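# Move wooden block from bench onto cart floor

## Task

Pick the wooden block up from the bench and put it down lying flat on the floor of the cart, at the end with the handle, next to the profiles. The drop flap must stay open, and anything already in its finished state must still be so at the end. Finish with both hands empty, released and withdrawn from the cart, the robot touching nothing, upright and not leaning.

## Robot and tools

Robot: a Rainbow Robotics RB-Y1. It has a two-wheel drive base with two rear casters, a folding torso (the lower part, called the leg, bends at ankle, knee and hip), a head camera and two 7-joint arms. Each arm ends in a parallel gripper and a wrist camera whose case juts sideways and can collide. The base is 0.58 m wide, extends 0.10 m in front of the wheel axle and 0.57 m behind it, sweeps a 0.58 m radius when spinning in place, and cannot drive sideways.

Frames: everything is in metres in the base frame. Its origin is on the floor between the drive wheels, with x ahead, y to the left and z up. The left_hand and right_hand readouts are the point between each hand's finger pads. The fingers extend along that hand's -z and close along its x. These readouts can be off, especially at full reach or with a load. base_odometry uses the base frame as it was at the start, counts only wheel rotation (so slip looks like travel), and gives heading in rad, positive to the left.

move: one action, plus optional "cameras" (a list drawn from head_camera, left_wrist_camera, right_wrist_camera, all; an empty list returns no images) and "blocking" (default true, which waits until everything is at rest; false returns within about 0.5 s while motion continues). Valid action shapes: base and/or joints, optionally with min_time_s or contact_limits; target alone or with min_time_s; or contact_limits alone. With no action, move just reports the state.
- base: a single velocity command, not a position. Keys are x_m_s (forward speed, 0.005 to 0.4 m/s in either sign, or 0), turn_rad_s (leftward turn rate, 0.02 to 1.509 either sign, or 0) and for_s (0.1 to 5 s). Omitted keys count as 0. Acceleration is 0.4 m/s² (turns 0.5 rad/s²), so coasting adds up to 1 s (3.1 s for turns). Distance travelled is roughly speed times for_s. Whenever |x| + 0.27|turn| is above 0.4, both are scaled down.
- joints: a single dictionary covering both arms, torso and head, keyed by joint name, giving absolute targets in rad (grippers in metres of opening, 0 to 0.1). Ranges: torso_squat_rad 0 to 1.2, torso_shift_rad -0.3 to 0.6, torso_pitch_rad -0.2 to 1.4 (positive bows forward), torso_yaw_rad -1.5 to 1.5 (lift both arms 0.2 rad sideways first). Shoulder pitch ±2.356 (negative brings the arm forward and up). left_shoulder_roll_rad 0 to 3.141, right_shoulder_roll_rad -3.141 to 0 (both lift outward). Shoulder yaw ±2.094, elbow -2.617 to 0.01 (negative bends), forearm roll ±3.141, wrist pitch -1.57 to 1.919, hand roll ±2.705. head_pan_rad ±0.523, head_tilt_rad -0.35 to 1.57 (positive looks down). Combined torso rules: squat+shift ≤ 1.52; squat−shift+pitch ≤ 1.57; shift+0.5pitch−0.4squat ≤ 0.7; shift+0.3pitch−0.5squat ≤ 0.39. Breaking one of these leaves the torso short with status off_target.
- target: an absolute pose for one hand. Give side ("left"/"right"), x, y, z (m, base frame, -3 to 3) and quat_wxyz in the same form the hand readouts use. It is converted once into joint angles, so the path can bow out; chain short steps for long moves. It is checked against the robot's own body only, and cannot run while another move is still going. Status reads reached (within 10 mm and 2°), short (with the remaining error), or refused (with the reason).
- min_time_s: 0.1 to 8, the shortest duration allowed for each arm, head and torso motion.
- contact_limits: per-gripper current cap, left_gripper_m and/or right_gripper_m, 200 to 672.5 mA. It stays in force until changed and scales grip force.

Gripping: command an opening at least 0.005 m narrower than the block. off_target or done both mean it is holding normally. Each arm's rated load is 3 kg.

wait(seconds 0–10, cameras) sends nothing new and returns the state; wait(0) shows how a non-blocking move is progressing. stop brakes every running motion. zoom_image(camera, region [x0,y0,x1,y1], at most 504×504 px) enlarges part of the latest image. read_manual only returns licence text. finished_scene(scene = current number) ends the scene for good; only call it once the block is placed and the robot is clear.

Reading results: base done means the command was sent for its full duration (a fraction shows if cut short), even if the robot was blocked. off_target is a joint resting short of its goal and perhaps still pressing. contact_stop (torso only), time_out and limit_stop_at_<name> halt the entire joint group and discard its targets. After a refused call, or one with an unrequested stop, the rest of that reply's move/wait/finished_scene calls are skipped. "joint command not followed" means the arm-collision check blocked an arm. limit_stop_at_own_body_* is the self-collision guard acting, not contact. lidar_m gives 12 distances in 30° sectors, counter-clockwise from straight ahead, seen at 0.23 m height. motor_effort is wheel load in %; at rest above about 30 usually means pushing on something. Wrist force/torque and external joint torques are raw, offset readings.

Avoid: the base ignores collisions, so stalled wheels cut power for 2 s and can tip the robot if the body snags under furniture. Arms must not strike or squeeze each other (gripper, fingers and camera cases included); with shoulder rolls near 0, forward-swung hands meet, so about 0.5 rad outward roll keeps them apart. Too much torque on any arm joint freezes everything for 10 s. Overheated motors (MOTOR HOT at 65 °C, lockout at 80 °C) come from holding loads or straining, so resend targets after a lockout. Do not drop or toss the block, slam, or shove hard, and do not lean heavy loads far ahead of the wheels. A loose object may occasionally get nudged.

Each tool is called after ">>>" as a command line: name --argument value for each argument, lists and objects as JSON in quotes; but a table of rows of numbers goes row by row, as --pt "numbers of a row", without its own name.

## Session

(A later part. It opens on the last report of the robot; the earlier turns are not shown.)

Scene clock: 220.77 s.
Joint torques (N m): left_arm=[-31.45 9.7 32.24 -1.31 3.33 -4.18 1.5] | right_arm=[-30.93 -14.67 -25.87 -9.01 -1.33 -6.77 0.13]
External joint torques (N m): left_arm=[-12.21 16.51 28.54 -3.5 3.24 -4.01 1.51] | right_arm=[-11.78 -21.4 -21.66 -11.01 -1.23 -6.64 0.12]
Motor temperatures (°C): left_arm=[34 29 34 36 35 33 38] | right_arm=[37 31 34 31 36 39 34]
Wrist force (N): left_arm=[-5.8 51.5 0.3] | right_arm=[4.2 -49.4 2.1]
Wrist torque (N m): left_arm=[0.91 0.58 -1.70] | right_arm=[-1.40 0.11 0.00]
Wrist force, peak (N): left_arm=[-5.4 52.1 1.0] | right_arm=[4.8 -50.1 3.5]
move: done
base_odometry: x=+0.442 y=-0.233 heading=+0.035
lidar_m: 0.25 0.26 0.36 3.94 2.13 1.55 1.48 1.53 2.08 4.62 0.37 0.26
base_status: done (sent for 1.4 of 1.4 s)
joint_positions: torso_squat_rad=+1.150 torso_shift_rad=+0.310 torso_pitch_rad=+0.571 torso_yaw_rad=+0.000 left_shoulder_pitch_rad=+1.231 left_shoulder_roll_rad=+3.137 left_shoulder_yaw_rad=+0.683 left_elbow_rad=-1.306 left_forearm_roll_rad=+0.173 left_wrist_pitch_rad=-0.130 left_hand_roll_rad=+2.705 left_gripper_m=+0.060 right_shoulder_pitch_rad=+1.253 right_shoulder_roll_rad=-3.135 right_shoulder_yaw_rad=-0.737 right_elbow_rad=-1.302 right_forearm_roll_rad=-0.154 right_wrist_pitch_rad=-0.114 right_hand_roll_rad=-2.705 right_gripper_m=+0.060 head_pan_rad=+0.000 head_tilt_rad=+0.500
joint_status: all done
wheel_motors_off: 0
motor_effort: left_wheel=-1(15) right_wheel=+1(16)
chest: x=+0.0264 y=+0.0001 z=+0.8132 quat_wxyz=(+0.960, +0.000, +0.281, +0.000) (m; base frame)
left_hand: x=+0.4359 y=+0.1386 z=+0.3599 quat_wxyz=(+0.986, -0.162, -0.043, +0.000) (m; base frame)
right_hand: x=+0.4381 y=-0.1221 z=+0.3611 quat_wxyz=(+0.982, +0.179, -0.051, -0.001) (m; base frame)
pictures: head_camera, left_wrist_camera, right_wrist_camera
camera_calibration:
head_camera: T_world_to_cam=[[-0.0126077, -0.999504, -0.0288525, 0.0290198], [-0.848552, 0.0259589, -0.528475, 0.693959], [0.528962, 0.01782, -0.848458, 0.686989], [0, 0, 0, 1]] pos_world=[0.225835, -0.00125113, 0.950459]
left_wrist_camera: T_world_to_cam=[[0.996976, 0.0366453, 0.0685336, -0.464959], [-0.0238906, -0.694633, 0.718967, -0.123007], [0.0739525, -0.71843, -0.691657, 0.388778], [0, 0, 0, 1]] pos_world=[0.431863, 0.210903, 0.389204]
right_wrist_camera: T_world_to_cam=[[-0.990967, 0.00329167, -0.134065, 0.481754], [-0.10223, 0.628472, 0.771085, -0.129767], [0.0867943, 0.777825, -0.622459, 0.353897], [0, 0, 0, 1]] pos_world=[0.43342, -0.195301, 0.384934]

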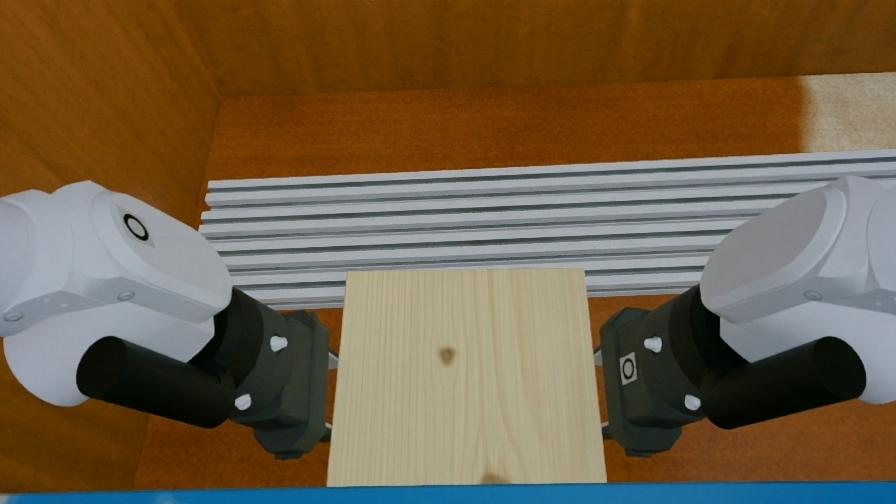

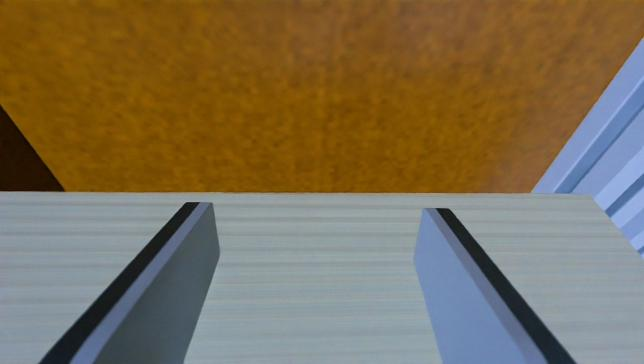

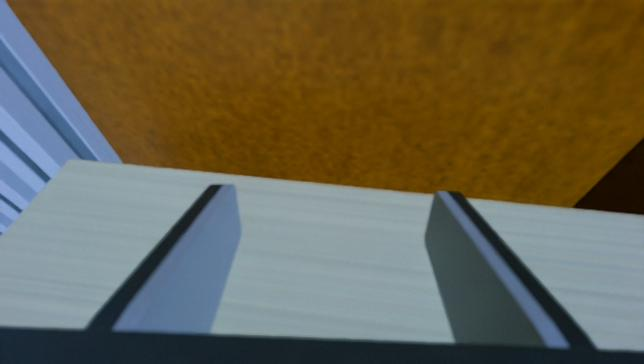

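>>> move --base '{"x_m_s": 0.01, "for_s": 1.15}' --joints '{"torso_squat_rad": 1.195, "torso_shift_rad": 0.32}' --min_time_s 1.5

Scene clock: 227.53 s.
Joint torques (N m): left_arm=[-31.21 9.79 31.7 -1.49 3.19 -4.13 1.54] | right_arm=[-30.61 -14.6 -25.54 -8.92 -1.39 -6.81 0.18]
External joint torques (N m): left_arm=[-11.97 16.6 28 -3.67 3.09 -3.96 1.55] | right_arm=[-11.46 -21.33 -21.33 -10.92 -1.3 -6.68 0.18]
Motor temperatures (°C): left_arm=[34 29 34 36 35 33 38] | right_arm=[37 31 34 31 36 39 34]
Wrist force (N): left_arm=[-5.1 51.2 1.3] | right_arm=[4.6 -49.5 3.2]
Wrist torque (N m): left_arm=[0.90 0.56 -1.73] | right_arm=[-1.41 0.11 0.02]
Wrist force, peak (N): left_arm=[-5.7 52.1 0.2] | right_arm=[4.8 -50.2 2.7]
move: done
base_odometry: x=+0.454 y=-0.233 heading=+0.035
lidar_m: 0.24 0.24 0.35 3.92 2.16 1.55 1.48 1.55 2.08 4.58 0.38 0.26
base_status: done (sent for 1.17 of 1.17 s)
joint_positions: torso_squat_rad=+1.195 torso_shift_rad=+0.320 torso_pitch_rad=+0.571 torso_yaw_rad=+0.000 left_shoulder_pitch_rad=+1.231 left_shoulder_roll_rad=+3.137 left_shoulder_yaw_rad=+0.683 left_elbow_rad=-1.306 left_forearm_roll_rad=+0.173 left_wrist_pitch_rad=-0.130 left_hand_roll_rad=+2.705 left_gripper_m=+0.060 right_shoulder_pitch_rad=+1.253 right_shoulder_roll_rad=-3.135 right_shoulder_yaw_rad=-0.737 right_elbow_rad=-1.302 right_forearm_roll_rad=-0.154 right_wrist_pitch_rad=-0.114 right_hand_roll_rad=-2.705 right_gripper_m=+0.060 head_pan_rad=+0.000 head_tilt_rad=+0.500
joint_status: all done
wheel_motors_off: 0
motor_effort: left_wheel=-2(13) right_wheel=-1(13)
chest: x=+0.0200 y=+0.0000 z=+0.7848 quat_wxyz=(+0.960, +0.000, +0.281, +0.000) (m; base frame)
left_hand: x=+0.4295 y=+0.1386 z=+0.3315 quat_wxyz=(+0.986, -0.162, -0.043, +0.000) (m; base frame)
right_hand: x=+0.4317 y=-0.1221 z=+0.3327 quat_wxyz=(+0.982, +0.179, -0.051, -0.001) (m; base frame)
pictures: head_camera, left_wrist_camera, right_wrist_camera
camera_calibration:
head_camera: T_world_to_cam=[[-0.0126086, -0.999504, -0.0288535, 0.0281209], [-0.848506, 0.0259619, -0.528548, 0.673577], [0.529035, 0.0178181, -0.848413, 0.66622], [0, 0, 0, 1]] pos_world=[0.219435, -0.00125112, 0.922058]
left_wrist_camera: T_world_to_cam=[[0.996973, 0.0365768, 0.068606, -0.456543], [-0.0239899, -0.694637, 0.71896, -0.102698], [0.0739536, -0.71843, -0.691657, 0.369615], [0, 0, 0, 1]] pos_world=[0.425363, 0.210903, 0.360804]
right_wrist_camera: T_world_to_cam=[[-0.990957, 0.00322866, -0.134141, 0.471516], [-0.102328, 0.628473, 0.771071, -0.108485], [0.0867934, 0.777825, -0.622459, 0.336784], [0, 0, 0, 1]] pos_world=[0.426921, -0.195301, 0.356534]

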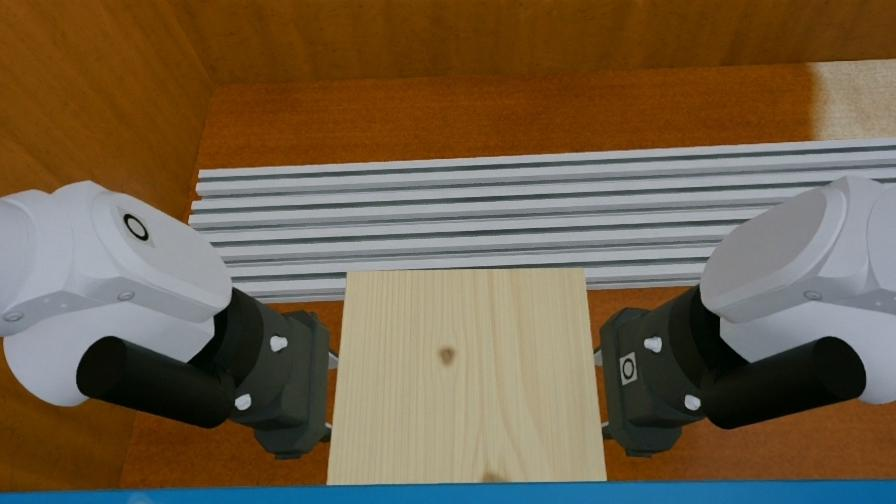

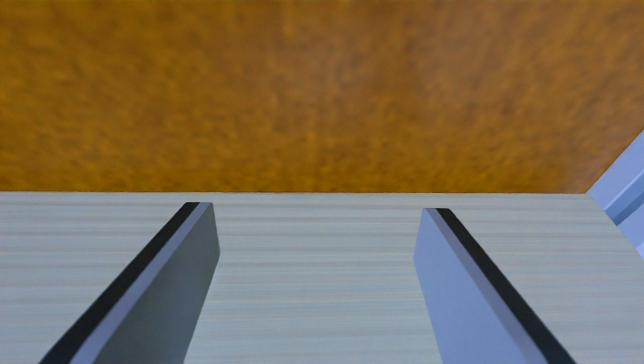

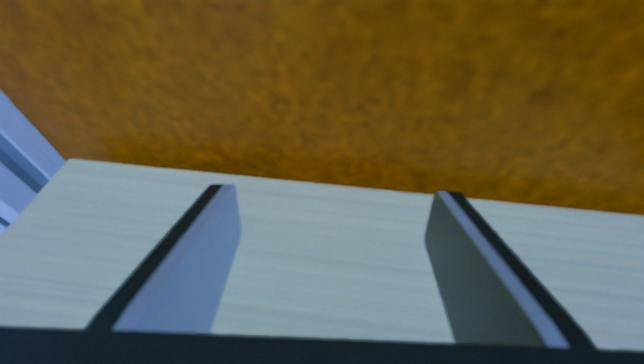

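>>> move --base '{"x_m_s": -0.006, "for_s": 0.5}' --cameras '["left_wrist_camera"]'

>>> move --joints '{"torso_pitch_rad":0.58}' --min_time_s 1.0 --cameras '["left_wrist_camera","right_wrist_camera"]'

Scene clock: 233.87 s.
Joint torques (N m): left_arm=[-31.26 9.6 32.15 -1.32 3.31 -4.11 1.68] | right_arm=[-31.05 -15.36 -25.76 -8.95 -1.36 -6.86 0.13]
External joint torques (N m): left_arm=[-12.02 16.42 28.45 -3.51 3.21 -3.94 1.69] | right_arm=[-11.89 -22.09 -21.55 -10.95 -1.27 -6.73 0.13]
Motor temperatures (°C): left_arm=[34 29 34 36 35 33 38] | right_arm=[37 31 34 31 36 39 34]
Wrist force (N): left_arm=[-5.6 51.4 0.7] | right_arm=[4.5 -49.7 2.7]
Wrist torque (N m): left_arm=[0.81 0.52 -1.72] | right_arm=[-1.39 0.11 0.04]
Wrist force, peak (N): left_arm=[-5.2 52.3 0.5] | right_arm=[4.6 -50.4 2.6]
move: done
base_odometry: x=+0.451 y=-0.233 heading=+0.035
lidar_m: 0.25 0.26 0.36 3.93 2.16 1.54 1.48 1.55 2.08 4.58 0.38 0.27
base_status: done (sent for 0.5 of 0.5 s)
joint_positions: torso_squat_rad=+1.195 torso_shift_rad=+0.320 torso_pitch_rad=+0.571 torso_yaw_rad=+0.000 left_shoulder_pitch_rad=+1.231 left_shoulder_roll_rad=+3.137 left_shoulder_yaw_rad=+0.683 left_elbow_rad=-1.306 left_forearm_roll_rad=+0.173 left_wrist_pitch_rad=-0.130 left_hand_roll_rad=+2.705 left_gripper_m=+0.060 right_shoulder_pitch_rad=+1.253 right_shoulder_roll_rad=-3.135 right_shoulder_yaw_rad=-0.737 right_elbow_rad=-1.302 right_forearm_roll_rad=-0.154 right_wrist_pitch_rad=-0.114 right_hand_roll_rad=-2.705 right_gripper_m=+0.060 head_pan_rad=+0.000 head_tilt_rad=+0.500
joint_status: not commanded
wheel_motors_off: 0
motor_effort: left_wheel=+3(10) right_wheel=+1(10)
chest: x=+0.0200 y=+0.0000 z=+0.7848 quat_wxyz=(+0.960, +0.000, +0.281, +0.000) (m; base frame)
left_hand: x=+0.4295 y=+0.1386 z=+0.3315 quat_wxyz=(+0.986, -0.162, -0.043, +0.000) (m; base frame)
right_hand: x=+0.4317 y=-0.1221 z=+0.3326 quat_wxyz=(+0.982, +0.179, -0.051, -0.001) (m; base frame)
pictures: left_wrist_camera
camera_calibration:
left_wrist_camera: T_world_to_cam=[[0.99698, 0.0365045, 0.0685378, -0.4565], [-0.0239912, -0.694635, 0.718962, -0.102627], [0.0738541, -0.718435, -0.691662, 0.369591], [0, 0, 0, 1]] pos_world=[0.425363, 0.210903, 0.360704]

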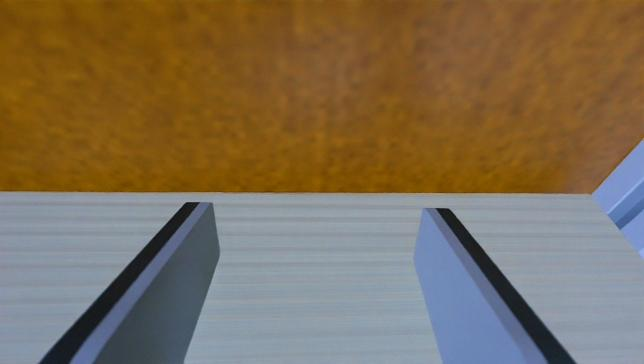

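Scene clock: 235.13 s.
Joint torques (N m): left_arm=[-28.94 10.83 32.09 -1.4 3.24 -3.37 1.51] | right_arm=[-30.37 -15.32 -25.7 -9.06 -1.41 -7.17 0.13]
External joint torques (N m): left_arm=[-9.82 17.61 28.41 -3.5 3.14 -3.18 1.52] | right_arm=[-11.33 -22.01 -21.52 -10.97 -1.32 -7.02 0.12]
Motor temperatures (°C): left_arm=[34 29 34 36 35 33 38] | right_arm=[37 31 34 31 36 39 34]
Wrist force (N): left_arm=[-5.6 48.8 16.4] | right_arm=[5.8 -50.6 2.4]
Wrist torque (N m): left_arm=[0.72 1.29 -1.59] | right_arm=[-1.43 0.01 -0.09]
Wrist force, peak (N): left_arm=[-6.7 49.1 17.1] | right_arm=[6.1 -51.3 2.8]
move: done
base_odometry: x=+0.451 y=-0.233 heading=+0.035
lidar_m: 0.24 0.25 0.36 3.93 2.14 1.56 1.47 1.55 2.08 4.57 0.37 0.26
base_status: not commanded
joint_positions: torso_squat_rad=+1.195 torso_shift_rad=+0.320 torso_pitch_rad=+0.580 torso_yaw_rad=+0.000 left_shoulder_pitch_rad=+1.230 left_shoulder_roll_rad=+3.137 left_shoulder_yaw_rad=+0.683 left_elbow_rad=-1.306 left_forearm_roll_rad=+0.173 left_wrist_pitch_rad=-0.130 left_hand_roll_rad=+2.705 left_gripper_m=+0.060 right_shoulder_pitch_rad=+1.253 right_shoulder_roll_rad=-3.135 right_shoulder_yaw_rad=-0.737 right_elbow_rad=-1.302 right_forearm_roll_rad=-0.154 right_wrist_pitch_rad=-0.114 right_hand_roll_rad=-2.705 right_gripper_m=+0.060 head_pan_rad=+0.000 head_tilt_rad=+0.500
joint_status: all done
wheel_motors_off: 0
motor_effort: left_wheel=+1(2) right_wheel=+0(2)
chest: x=+0.0225 y=+0.0000 z=+0.7832 quat_wxyz=(+0.958, +0.000, +0.286, +0.000) (m; base frame)
left_hand: x=+0.4279 y=+0.1386 z=+0.3262 quat_wxyz=(+0.986, -0.162, -0.039, +0.001) (m; base frame)
right_hand: x=+0.4298 y=-0.1221 z=+0.3271 quat_wxyz=(+0.983, +0.179, -0.046, -0.002) (m; base frame)
pictures: left_wrist_camera, right_wrist_camera
camera_calibration:
left_wrist_camera: T_world_to_cam=[[0.997563, 0.0366007, 0.0594074, -0.451866], [-0.0173537, -0.694501, 0.719282, -0.101882], [0.0675847, -0.71856, -0.692174, 0.368963], [0, 0, 0, 1]] pos_world=[0.424061, 0.210903, 0.355512]
right_wrist_camera: T_world_to_cam=[[-0.992183, 0.00329907, -0.124749, 0.466478], [-0.0949743, 0.628499, 0.77199, -0.107792], [0.0809517, 0.777804, -0.623272, 0.336215], [0, 0, 0, 1]] pos_world=[0.425377, -0.195301, 0.35096]

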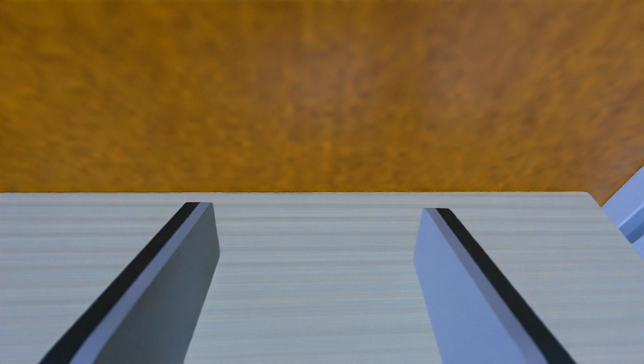

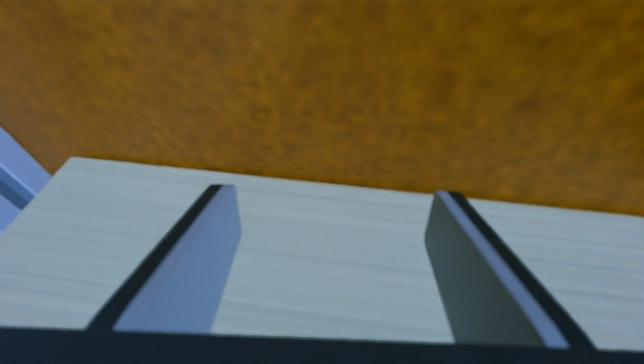

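>>> move --joints '{"torso_pitch_rad":0.588}' --min_time_s 1.0 --cameras '["head_camera","left_wrist_camera","right_wrist_camera"]'

Scene clock: 237.13 s.
Joint torques (N m): left_arm=[-22.72 14.82 31.05 -2.71 3.24 -2.97 1.53] | right_arm=[-23.48 -20.29 -25.65 -9.42 -1.31 -5.52 0.09]
External joint torques (N m): left_arm=[-3.65 21.58 27.38 -4.77 3.14 -2.78 1.54] | right_arm=[-4.49 -26.96 -21.48 -11.29 -1.23 -5.36 0.09]
Motor temperatures (°C): left_arm=[34 29 34 36 35 33 38] | right_arm=[37 31 34 31 36 39 34]
Wrist force (N): left_arm=[-1.9 47.1 36.0] | right_arm=[0.8 -44.8 44.2]
Wrist torque (N m): left_arm=[0.51 1.76 -1.54] | right_arm=[-0.83 0.00 0.05]
Wrist force, peak (N): left_arm=[-2.9 48.0 37.4] | right_arm=[-0.1 -44.4 48.2]
move: done
base_odometry: x=+0.451 y=-0.233 heading=+0.035
lidar_m: 0.24 0.24 0.36 3.93 2.15 1.54 1.47 1.55 2.08 4.57 0.38 0.26
base_status: not commanded
joint_positions: torso_squat_rad=+1.195 torso_shift_rad=+0.319 torso_pitch_rad=+0.586 torso_yaw_rad=+0.000 left_shoulder_pitch_rad=+1.229 left_shoulder_roll_rad=+3.136 left_shoulder_yaw_rad=+0.683 left_elbow_rad=-1.306 left_forearm_roll_rad=+0.173 left_wrist_pitch_rad=-0.131 left_hand_roll_rad=+2.705 left_gripper_m=+0.060 right_shoulder_pitch_rad=+1.251 right_shoulder_roll_rad=-3.134 right_shoulder_yaw_rad=-0.737 right_elbow_rad=-1.302 right_forearm_roll_rad=-0.154 right_wrist_pitch_rad=-0.114 right_hand_roll_rad=-2.705 right_gripper_m=+0.060 head_pan_rad=+0.000 head_tilt_rad=+0.500
joint_status: all done
wheel_motors_off: 0
motor_effort: left_wheel=+1(2) right_wheel=-1(2)
chest: x=+0.0237 y=+0.0000 z=+0.7822 quat_wxyz=(+0.957, +0.000, +0.289, +0.000) (m; base frame)
left_hand: x=+0.4276 y=+0.1386 z=+0.3235 quat_wxyz=(+0.986, -0.162, -0.037, +0.001) (m; base frame)
right_hand: x=+0.4296 y=-0.1223 z=+0.3245 quat_wxyz=(+0.983, +0.179, -0.044, -0.003) (m; base frame)
pictures: head_camera, left_wrist_camera, right_wrist_camera
camera_calibration:
head_camera: T_world_to_cam=[[-0.0131383, -0.999501, -0.0287082, 0.028015], [-0.856559, 0.0260627, -0.515391, 0.665229], [0.515882, 0.0178189, -0.856474, 0.668626], [0, 0, 0, 1]] pos_world=[0.225244, -0.00125082, 0.916318]
left_wrist_camera: T_world_to_cam=[[0.99776, 0.0371345, 0.0556348, -0.450372], [-0.0142801, -0.694312, 0.719533, -0.101378], [0.0653474, -0.718716, -0.692226, 0.368109], [0, 0, 0, 1]] pos_world=[0.42386, 0.210902, 0.352816]
right_wrist_camera: T_world_to_cam=[[-0.99268, 0.00391833, -0.12071, 0.464876], [-0.0914567, 0.628387, 0.772506, -0.107464], [0.0788798, 0.777891, -0.623429, 0.335788], [0, 0, 0, 1]] pos_world=[0.425158, -0.195499, 0.348472]

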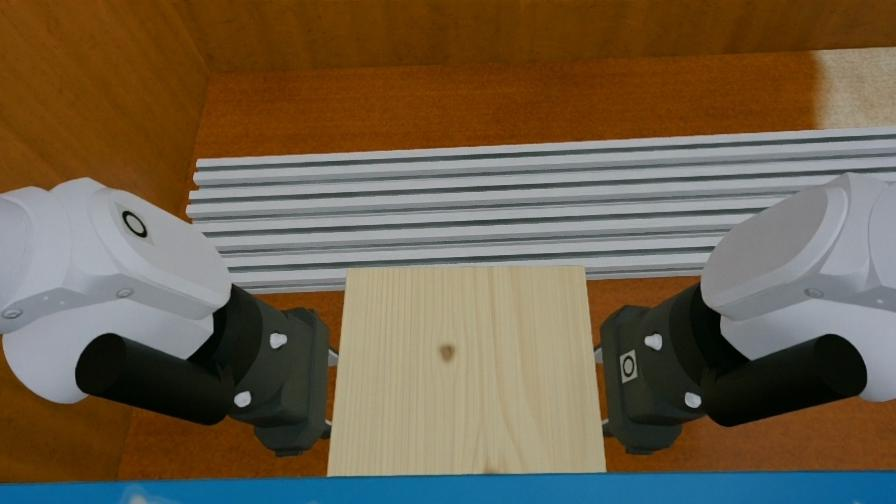

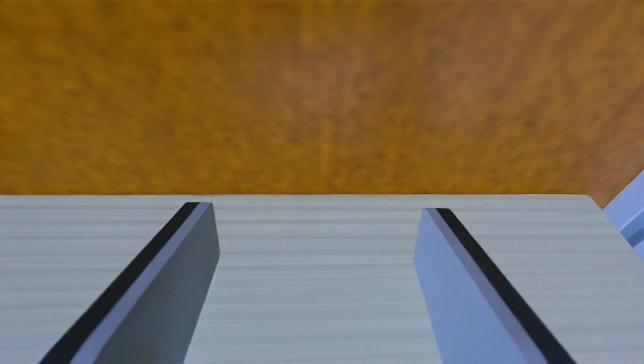

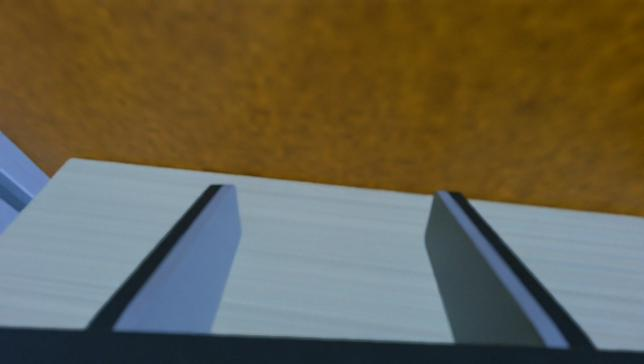

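>>> move --joints '{"torso_pitch_rad":0.582}' --min_time_s 0.8 --cameras '[]'

>>> move --joints '{"left_shoulder_yaw_rad":0.60,"right_shoulder_yaw_rad":-0.65}' --min_time_s 2.0

Scene clock: 239.67 s.
Joint torques (N m): left_arm=[-27.51 12.05 31.11 -2.55 3.18 -4.19 1.61] | right_arm=[-27.69 -17.85 -25.97 -9.35 -1.29 -6.73 0.12]
External joint torques (N m): left_arm=[-8.41 18.82 27.43 -4.63 3.08 -4 1.62] | right_arm=[-8.68 -24.54 -21.8 -11.24 -1.2 -6.58 0.12]
Motor temperatures (°C): left_arm=[34 29 34 36 35 33 38] | right_arm=[37 31 34 31 36 39 34]
Wrist force (N): left_arm=[-2.1 49.2 6.3] | right_arm=[5.4 -49.4 4.1]
Wrist torque (N m): left_arm=[0.82 0.74 -1.62] | right_arm=[-1.36 0.07 0.08]
Wrist force, peak (N): left_arm=[-1.7 47.8 37.1] | right_arm=[1.7 -45.2 44.6]
move: done
base_odometry: x=+0.451 y=-0.233 heading=+0.035
lidar_m: 0.24 0.25 0.36 3.93 2.16 1.56 1.48 1.55 2.09 4.57 0.38 0.27
base_status: not commanded
joint_positions: torso_squat_rad=+1.195 torso_shift_rad=+0.320 torso_pitch_rad=+0.582 torso_yaw_rad=+0.000 left_shoulder_pitch_rad=+1.230 left_shoulder_roll_rad=+3.136 left_shoulder_yaw_rad=+0.683 left_elbow_rad=-1.306 left_forearm_roll_rad=+0.173 left_wrist_pitch_rad=-0.130 left_hand_roll_rad=+2.705 left_gripper_m=+0.060 right_shoulder_pitch_rad=+1.252 right_shoulder_roll_rad=-3.135 right_shoulder_yaw_rad=-0.737 right_elbow_rad=-1.302 right_forearm_roll_rad=-0.154 right_wrist_pitch_rad=-0.114 right_hand_roll_rad=-2.705 right_gripper_m=+0.060 head_pan_rad=+0.000 head_tilt_rad=+0.500
joint_status: all done
wheel_motors_off: 0
motor_effort: left_wheel=+1(3) right_wheel=+2(2)
chest: x=+0.0230 y=+0.0000 z=+0.7828 quat_wxyz=(+0.958, +0.000, +0.287, +0.000) (m; base frame)
left_hand: x=+0.4279 y=+0.1386 z=+0.3251 quat_wxyz=(+0.986, -0.162, -0.038, +0.001) (m; base frame)
right_hand: x=+0.4299 y=-0.1223 z=+0.3261 quat_wxyz=(+0.983, +0.179, -0.046, -0.003) (m; base frame)
pictures: none
No camera images: "cameras" was empty.

Scene clock: 241.97 s.
Joint torques (N m): left_arm=[-17.54 -5.87 2.5 1.49 0.29 -0.65 0.31] | right_arm=[-20.89 6.04 -2.07 1.54 -0.22 -0.34 0.17]
External joint torques (N m): left_arm=[1.2 0.98 -0.27 -0.67 0.22 -0.49 0.31] | right_arm=[-2.27 -0.71 1.25 -0.42 -0.14 -0.21 0.17]
Motor temperatures (°C): left_arm=[34 29 34 36 35 33 38] | right_arm=[37 31 34 31 36 38 34]
Wrist force (N): left_arm=[1.1 1.0 -7.0] | right_arm=[-0.9 0.2 -4.4]
Wrist torque (N m): left_arm=[-0.18 0.26 0.12] | right_arm=[-0.13 0.04 -0.10]
Wrist force, peak (N): left_arm=[-2.7 50.3 6.0] | right_arm=[5.3 -49.5 3.9]
move: done
base_odometry: x=+0.451 y=-0.233 heading=+0.035
lidar_m: 0.24 0.25 0.35 3.92 2.17 1.56 1.48 1.55 2.08 4.58 0.38 0.27
base_status: not commanded
joint_positions: torso_squat_rad=+1.195 torso_shift_rad=+0.320 torso_pitch_rad=+0.582 torso_yaw_rad=+0.000 left_shoulder_pitch_rad=+1.228 left_shoulder_roll_rad=+3.141 left_shoulder_yaw_rad=+0.600 left_elbow_rad=-1.306 left_forearm_roll_rad=+0.174 left_wrist_pitch_rad=-0.131 left_hand_roll_rad=+2.705 left_gripper_m=+0.060 right_shoulder_pitch_rad=+1.250 right_shoulder_roll_rad=-3.141 right_shoulder_yaw_rad=-0.650 right_elbow_rad=-1.304 right_forearm_roll_rad=-0.154 right_wrist_pitch_rad=-0.116 right_hand_roll_rad=-2.705 right_gripper_m=+0.060 head_pan_rad=+0.000 head_tilt_rad=+0.500
joint_status: all done
wheel_motors_off: 0
motor_effort: left_wheel=+1(2) right_wheel=+0(2)
chest: x=+0.0229 y=+0.0000 z=+0.7828 quat_wxyz=(+0.958, +0.000, +0.287, +0.000) (m; base frame)
left_hand: x=+0.4172 y=+0.1743 z=+0.3141 quat_wxyz=(+0.992, -0.123, -0.028, -0.007) (m; base frame)
right_hand: x=+0.4163 y=-0.1578 z=+0.3127 quat_wxyz=(+0.990, +0.140, -0.032, +0.007) (m; base frame)
pictures: head_camera, left_wrist_camera, right_wrist_camera
camera_calibration:
head_camera: T_world_to_cam=[[-0.0130215, -0.999502, -0.0287583, 0.028059], [-0.854518, 0.026059, -0.518768, 0.667436], [0.519259, 0.0178193, -0.854431, 0.66799], [0, 0, 0, 1]] pos_world=[0.223842, -0.00125083, 0.917803]
left_wrist_camera: T_world_to_cam=[[0.998989, 0.0170859, 0.0415919, -0.433305], [-0.0148146, -0.748278, 0.66322, -0.0427096], [0.0424541, -0.663165, -0.747268, 0.405174], [0, 0, 0, 1]] pos_world=[0.415032, 0.244142, 0.349122]
right_wrist_camera: T_world_to_cam=[[-0.99473, -0.0257981, -0.099232, 0.439844], [-0.0897999, 0.686295, 0.721759, -0.0528452], [0.0494824, 0.726866, -0.684995, 0.38046], [0, 0, 0, 1]] pos_world=[0.413954, -0.228929, 0.342401]

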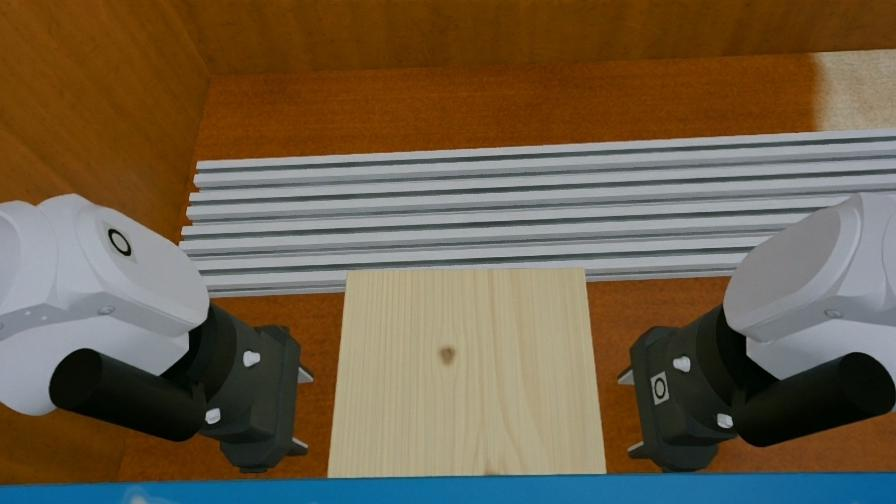

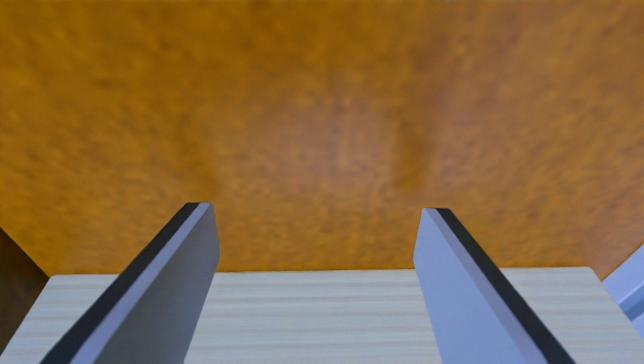

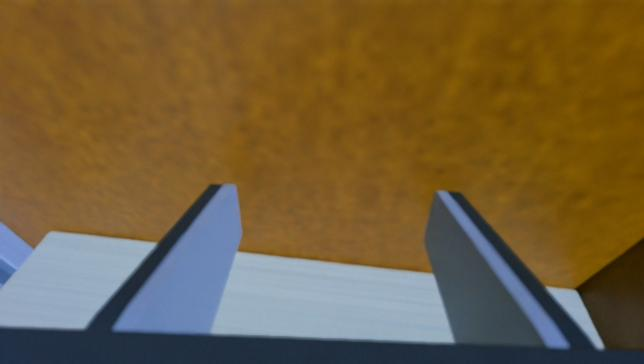

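>>> move --base '{"x_m_s": -0.02, "for_s": 1.6}' --joints '{"torso_squat_rad": 0.9, "torso_shift_rad": 0.26}' --min_time_s 2.0 --cameras '["head_camera"]'

>>> move --base '{"x_m_s": -0.01, "for_s": 2.5}' --joints '{"torso_squat_rad": 0.0, "torso_shift_rad": 0.2}' --cameras '["head_camera"]'

>>> move --base '{"x_m_s": -0.25, "for_s": 1.6}' --cameras '["head_camera"]'

Scene clock: 246.63 s.
Joint torques (N m): left_arm=[-16.67 -6.52 2.55 2.07 0.33 -0.45 0.17] | right_arm=[-20.43 6.46 -2.16 2.21 -0.25 -0.21 0.28]
External joint torques (N m): left_arm=[2.07 0.33 -0.22 -0.09 0.26 -0.29 0.17] | right_arm=[-1.81 -0.29 1.15 0.25 -0.18 -0.08 0.27]
Motor temperatures (°C): left_arm=[33 29 34 36 35 33 38] | right_arm=[37 31 34 31 36 38 34]
Wrist force (N): left_arm=[0.6 0.8 -7.3] | right_arm=[-0.6 -0.3 -4.6]
Wrist torque (N m): left_arm=[-0.16 0.14 0.08] | right_arm=[-0.07 0.06 -0.07]
Wrist force, peak (N): left_arm=[1.3 1.7 -8.6] | right_arm=[-0.9 -0.5 -5.2]
move: done
base_odometry: x=+0.419 y=-0.234 heading=+0.035
lidar_m: 0.27 0.28 0.40 4.03 2.09 1.50 1.43 1.51 2.06 4.69 0.41 0.29
base_status: done (sent for 1.6 of 1.6 s)
joint_positions: torso_squat_rad=+0.900 torso_shift_rad=+0.260 torso_pitch_rad=+0.582 torso_yaw_rad=+0.000 left_shoulder_pitch_rad=+1.227 left_shoulder_roll_rad=+3.141 left_shoulder_yaw_rad=+0.600 left_elbow_rad=-1.307 left_forearm_roll_rad=+0.174 left_wrist_pitch_rad=-0.131 left_hand_roll_rad=+2.705 left_gripper_m=+0.060 right_shoulder_pitch_rad=+1.250 right_shoulder_roll_rad=-3.141 right_shoulder_yaw_rad=-0.650 right_elbow_rad=-1.305 right_forearm_roll_rad=-0.154 right_wrist_pitch_rad=-0.116 right_hand_roll_rad=-2.705 right_gripper_m=+0.060 head_pan_rad=+0.000 head_tilt_rad=+0.500
joint_status: all done
wheel_motors_off: 0
motor_effort: left_wheel=+0(15) right_wheel=+0(16)
chest: x=+0.0540 y=+0.0001 z=+0.9595 quat_wxyz=(+0.958, +0.000, +0.287, +0.000) (m; base frame)
left_hand: x=+0.4482 y=+0.1743 z=+0.4908 quat_wxyz=(+0.992, -0.124, -0.028, -0.007) (m; base frame)
right_hand: x=+0.4473 y=-0.1577 z=+0.4893 quat_wxyz=(+0.990, +0.140, -0.032, +0.007) (m; base frame)
pictures: head_camera
camera_calibration:
head_camera: T_world_to_cam=[[-0.013025, -0.999501, -0.0287604, 0.0335458], [-0.854518, 0.0260631, -0.518767, 0.785625], [0.519258, 0.0178193, -0.854431, 0.802734], [0, 0, 0, 1]] pos_world=[0.254942, -0.00125082, 1.0944]

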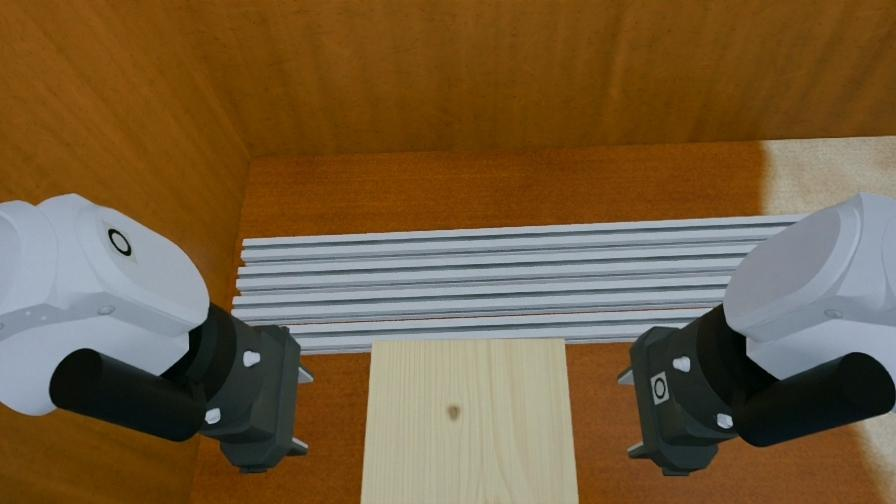

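Scene clock: 250.40 s.
Joint torques (N m): left_arm=[-16.74 -6.49 2.79 2.03 0.38 -0.42 0.17] | right_arm=[-20.3 6.86 -2.27 2.32 -0.2 -0.21 0.2]
External joint torques (N m): left_arm=[2 0.36 0.02 -0.13 0.31 -0.25 0.18] | right_arm=[-1.68 0.11 1.04 0.37 -0.12 -0.08 0.19]
Motor temperatures (°C): left_arm=[33 28 34 36 35 33 38] | right_arm=[37 31 33 31 36 38 34]
Wrist force (N): left_arm=[0.3 1.4 -7.7] | right_arm=[-0.4 -0.5 -4.9]
Wrist torque (N m): left_arm=[-0.24 0.15 0.08] | right_arm=[-0.03 0.07 -0.10]
Wrist force, peak (N): left_arm=[0.5 1.4 -8.6] | right_arm=[-1.1 0.2 -5.2]
move: done
base_odometry: x=+0.394 y=-0.235 heading=+0.035
lidar_m: 0.29 0.31 0.44 4.13 2.07 1.49 1.42 1.48 2.00 4.80 0.44 0.32
base_status: done (sent for 2.5 of 2.5 s)
joint_positions: torso_squat_rad=+0.000 torso_shift_rad=+0.200 torso_pitch_rad=+0.582 torso_yaw_rad=+0.000 left_shoulder_pitch_rad=+1.227 left_shoulder_roll_rad=+3.141 left_shoulder_yaw_rad=+0.600 left_elbow_rad=-1.307 left_forearm_roll_rad=+0.174 left_wrist_pitch_rad=-0.131 left_hand_roll_rad=+2.705 left_gripper_m=+0.060 right_shoulder_pitch_rad=+1.250 right_shoulder_roll_rad=-3.141 right_shoulder_yaw_rad=-0.650 right_elbow_rad=-1.305 right_forearm_roll_rad=-0.154 right_wrist_pitch_rad=-0.116 right_hand_roll_rad=-2.705 right_gripper_m=+0.060 head_pan_rad=+0.000 head_tilt_rad=+0.500
joint_status: all done
wheel_motors_off: 0
motor_effort: left_wheel=+3(11) right_wheel=+1(12)
chest: x=+0.0812 y=+0.0001 z=+1.2250 quat_wxyz=(+0.958, +0.000, +0.287, +0.000) (m; base frame)
left_hand: x=+0.4754 y=+0.1743 z=+0.7563 quat_wxyz=(+0.992, -0.124, -0.028, -0.007) (m; base frame)
right_hand: x=+0.4745 y=-0.1577 z=+0.7548 quat_wxyz=(+0.990, +0.140, -0.032, +0.007) (m; base frame)
pictures: head_camera
camera_calibration:
head_camera: T_world_to_cam=[[-0.0130265, -0.999502, -0.0287562, 0.0415308], [-0.854544, 0.0260613, -0.518724, 0.94655], [0.519215, 0.0178163, -0.854458, 1.01551], [0, 0, 0, 1]] pos_world=[0.282142, -0.00125082, 1.3599]

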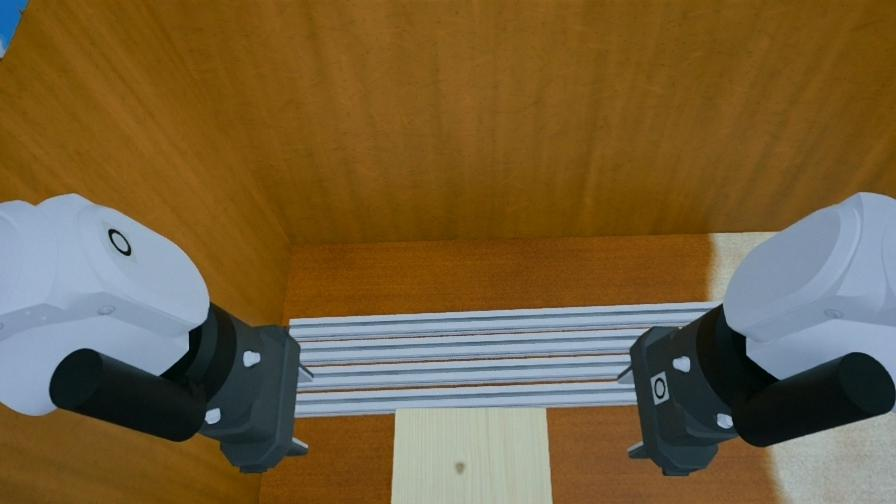

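Scene clock: 253.07 s.
Joint torques (N m): left_arm=[-16.65 -6.51 2.97 2.2 0.33 -0.42 0.17] | right_arm=[-20.34 6.95 -2.2 2.3 -0.22 -0.15 0.26]
External joint torques (N m): left_arm=[2.09 0.34 0.2 0.04 0.26 -0.26 0.18] | right_arm=[-1.72 0.2 1.12 0.34 -0.14 -0.02 0.25]
Motor temperatures (°C): left_arm=[33 28 34 36 35 33 38] | right_arm=[37 31 33 31 36 38 34]
Wrist force (N): left_arm=[1.4 1.2 -6.8] | right_arm=[-0.9 0.0 -4.3]
Wrist torque (N m): left_arm=[-0.22 0.25 0.08] | right_arm=[-0.14 0.04 -0.07]
Wrist force, peak (N): left_arm=[1.1 1.5 -8.2] | right_arm=[-1.5 -0.1 -5.2]
move: done
base_odometry: x=-0.006 y=-0.249 heading=+0.034
lidar_m: 0.71 0.73 1.78 4.36 1.50 1.07 1.02 1.07 1.46 3.72 1.02 0.74
base_status: done (sent for 1.6 of 1.6 s)
joint_positions: torso_squat_rad=+0.000 torso_shift_rad=+0.200 torso_pitch_rad=+0.582 torso_yaw_rad=+0.000 left_shoulder_pitch_rad=+1.227 left_shoulder_roll_rad=+3.141 left_shoulder_yaw_rad=+0.600 left_elbow_rad=-1.307 left_forearm_roll_rad=+0.174 left_wrist_pitch_rad=-0.131 left_hand_roll_rad=+2.705 left_gripper_m=+0.060 right_shoulder_pitch_rad=+1.250 right_shoulder_roll_rad=-3.141 right_shoulder_yaw_rad=-0.650 right_elbow_rad=-1.305 right_forearm_roll_rad=-0.154 right_wrist_pitch_rad=-0.116 right_hand_roll_rad=-2.705 right_gripper_m=+0.060 head_pan_rad=+0.000 head_tilt_rad=+0.500
joint_status: not commanded
wheel_motors_off: 0
motor_effort: left_wheel=-16(29) right_wheel=+15(33)
chest: x=+0.0811 y=+0.0001 z=+1.2250 quat_wxyz=(+0.958, +0.000, +0.287, +0.000) (m; base frame)
left_hand: x=+0.4753 y=+0.1743 z=+0.7564 quat_wxyz=(+0.992, -0.124, -0.028, -0.007) (m; base frame)
right_hand: x=+0.4745 y=-0.1577 z=+0.7549 quat_wxyz=(+0.990, +0.140, -0.032, +0.007) (m; base frame)
pictures: head_camera
camera_calibration:
head_camera: T_world_to_cam=[[-0.0130225, -0.999502, -0.0287594, 0.0415356], [-0.854473, 0.0260619, -0.518841, 0.946655], [0.519332, 0.0178175, -0.854387, 1.01552], [0, 0, 0, 1]] pos_world=[0.282042, -0.00125082, 1.36]

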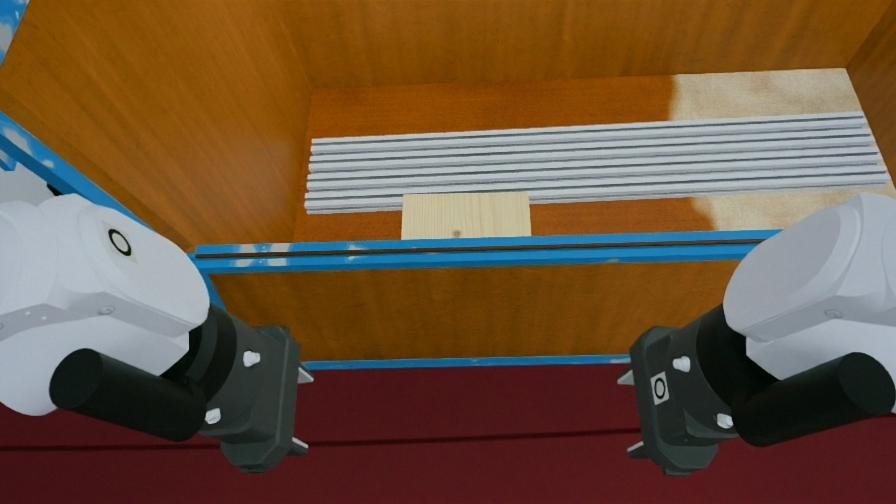

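>>> finished_scene --scene 1

The scene is finished: the task was done.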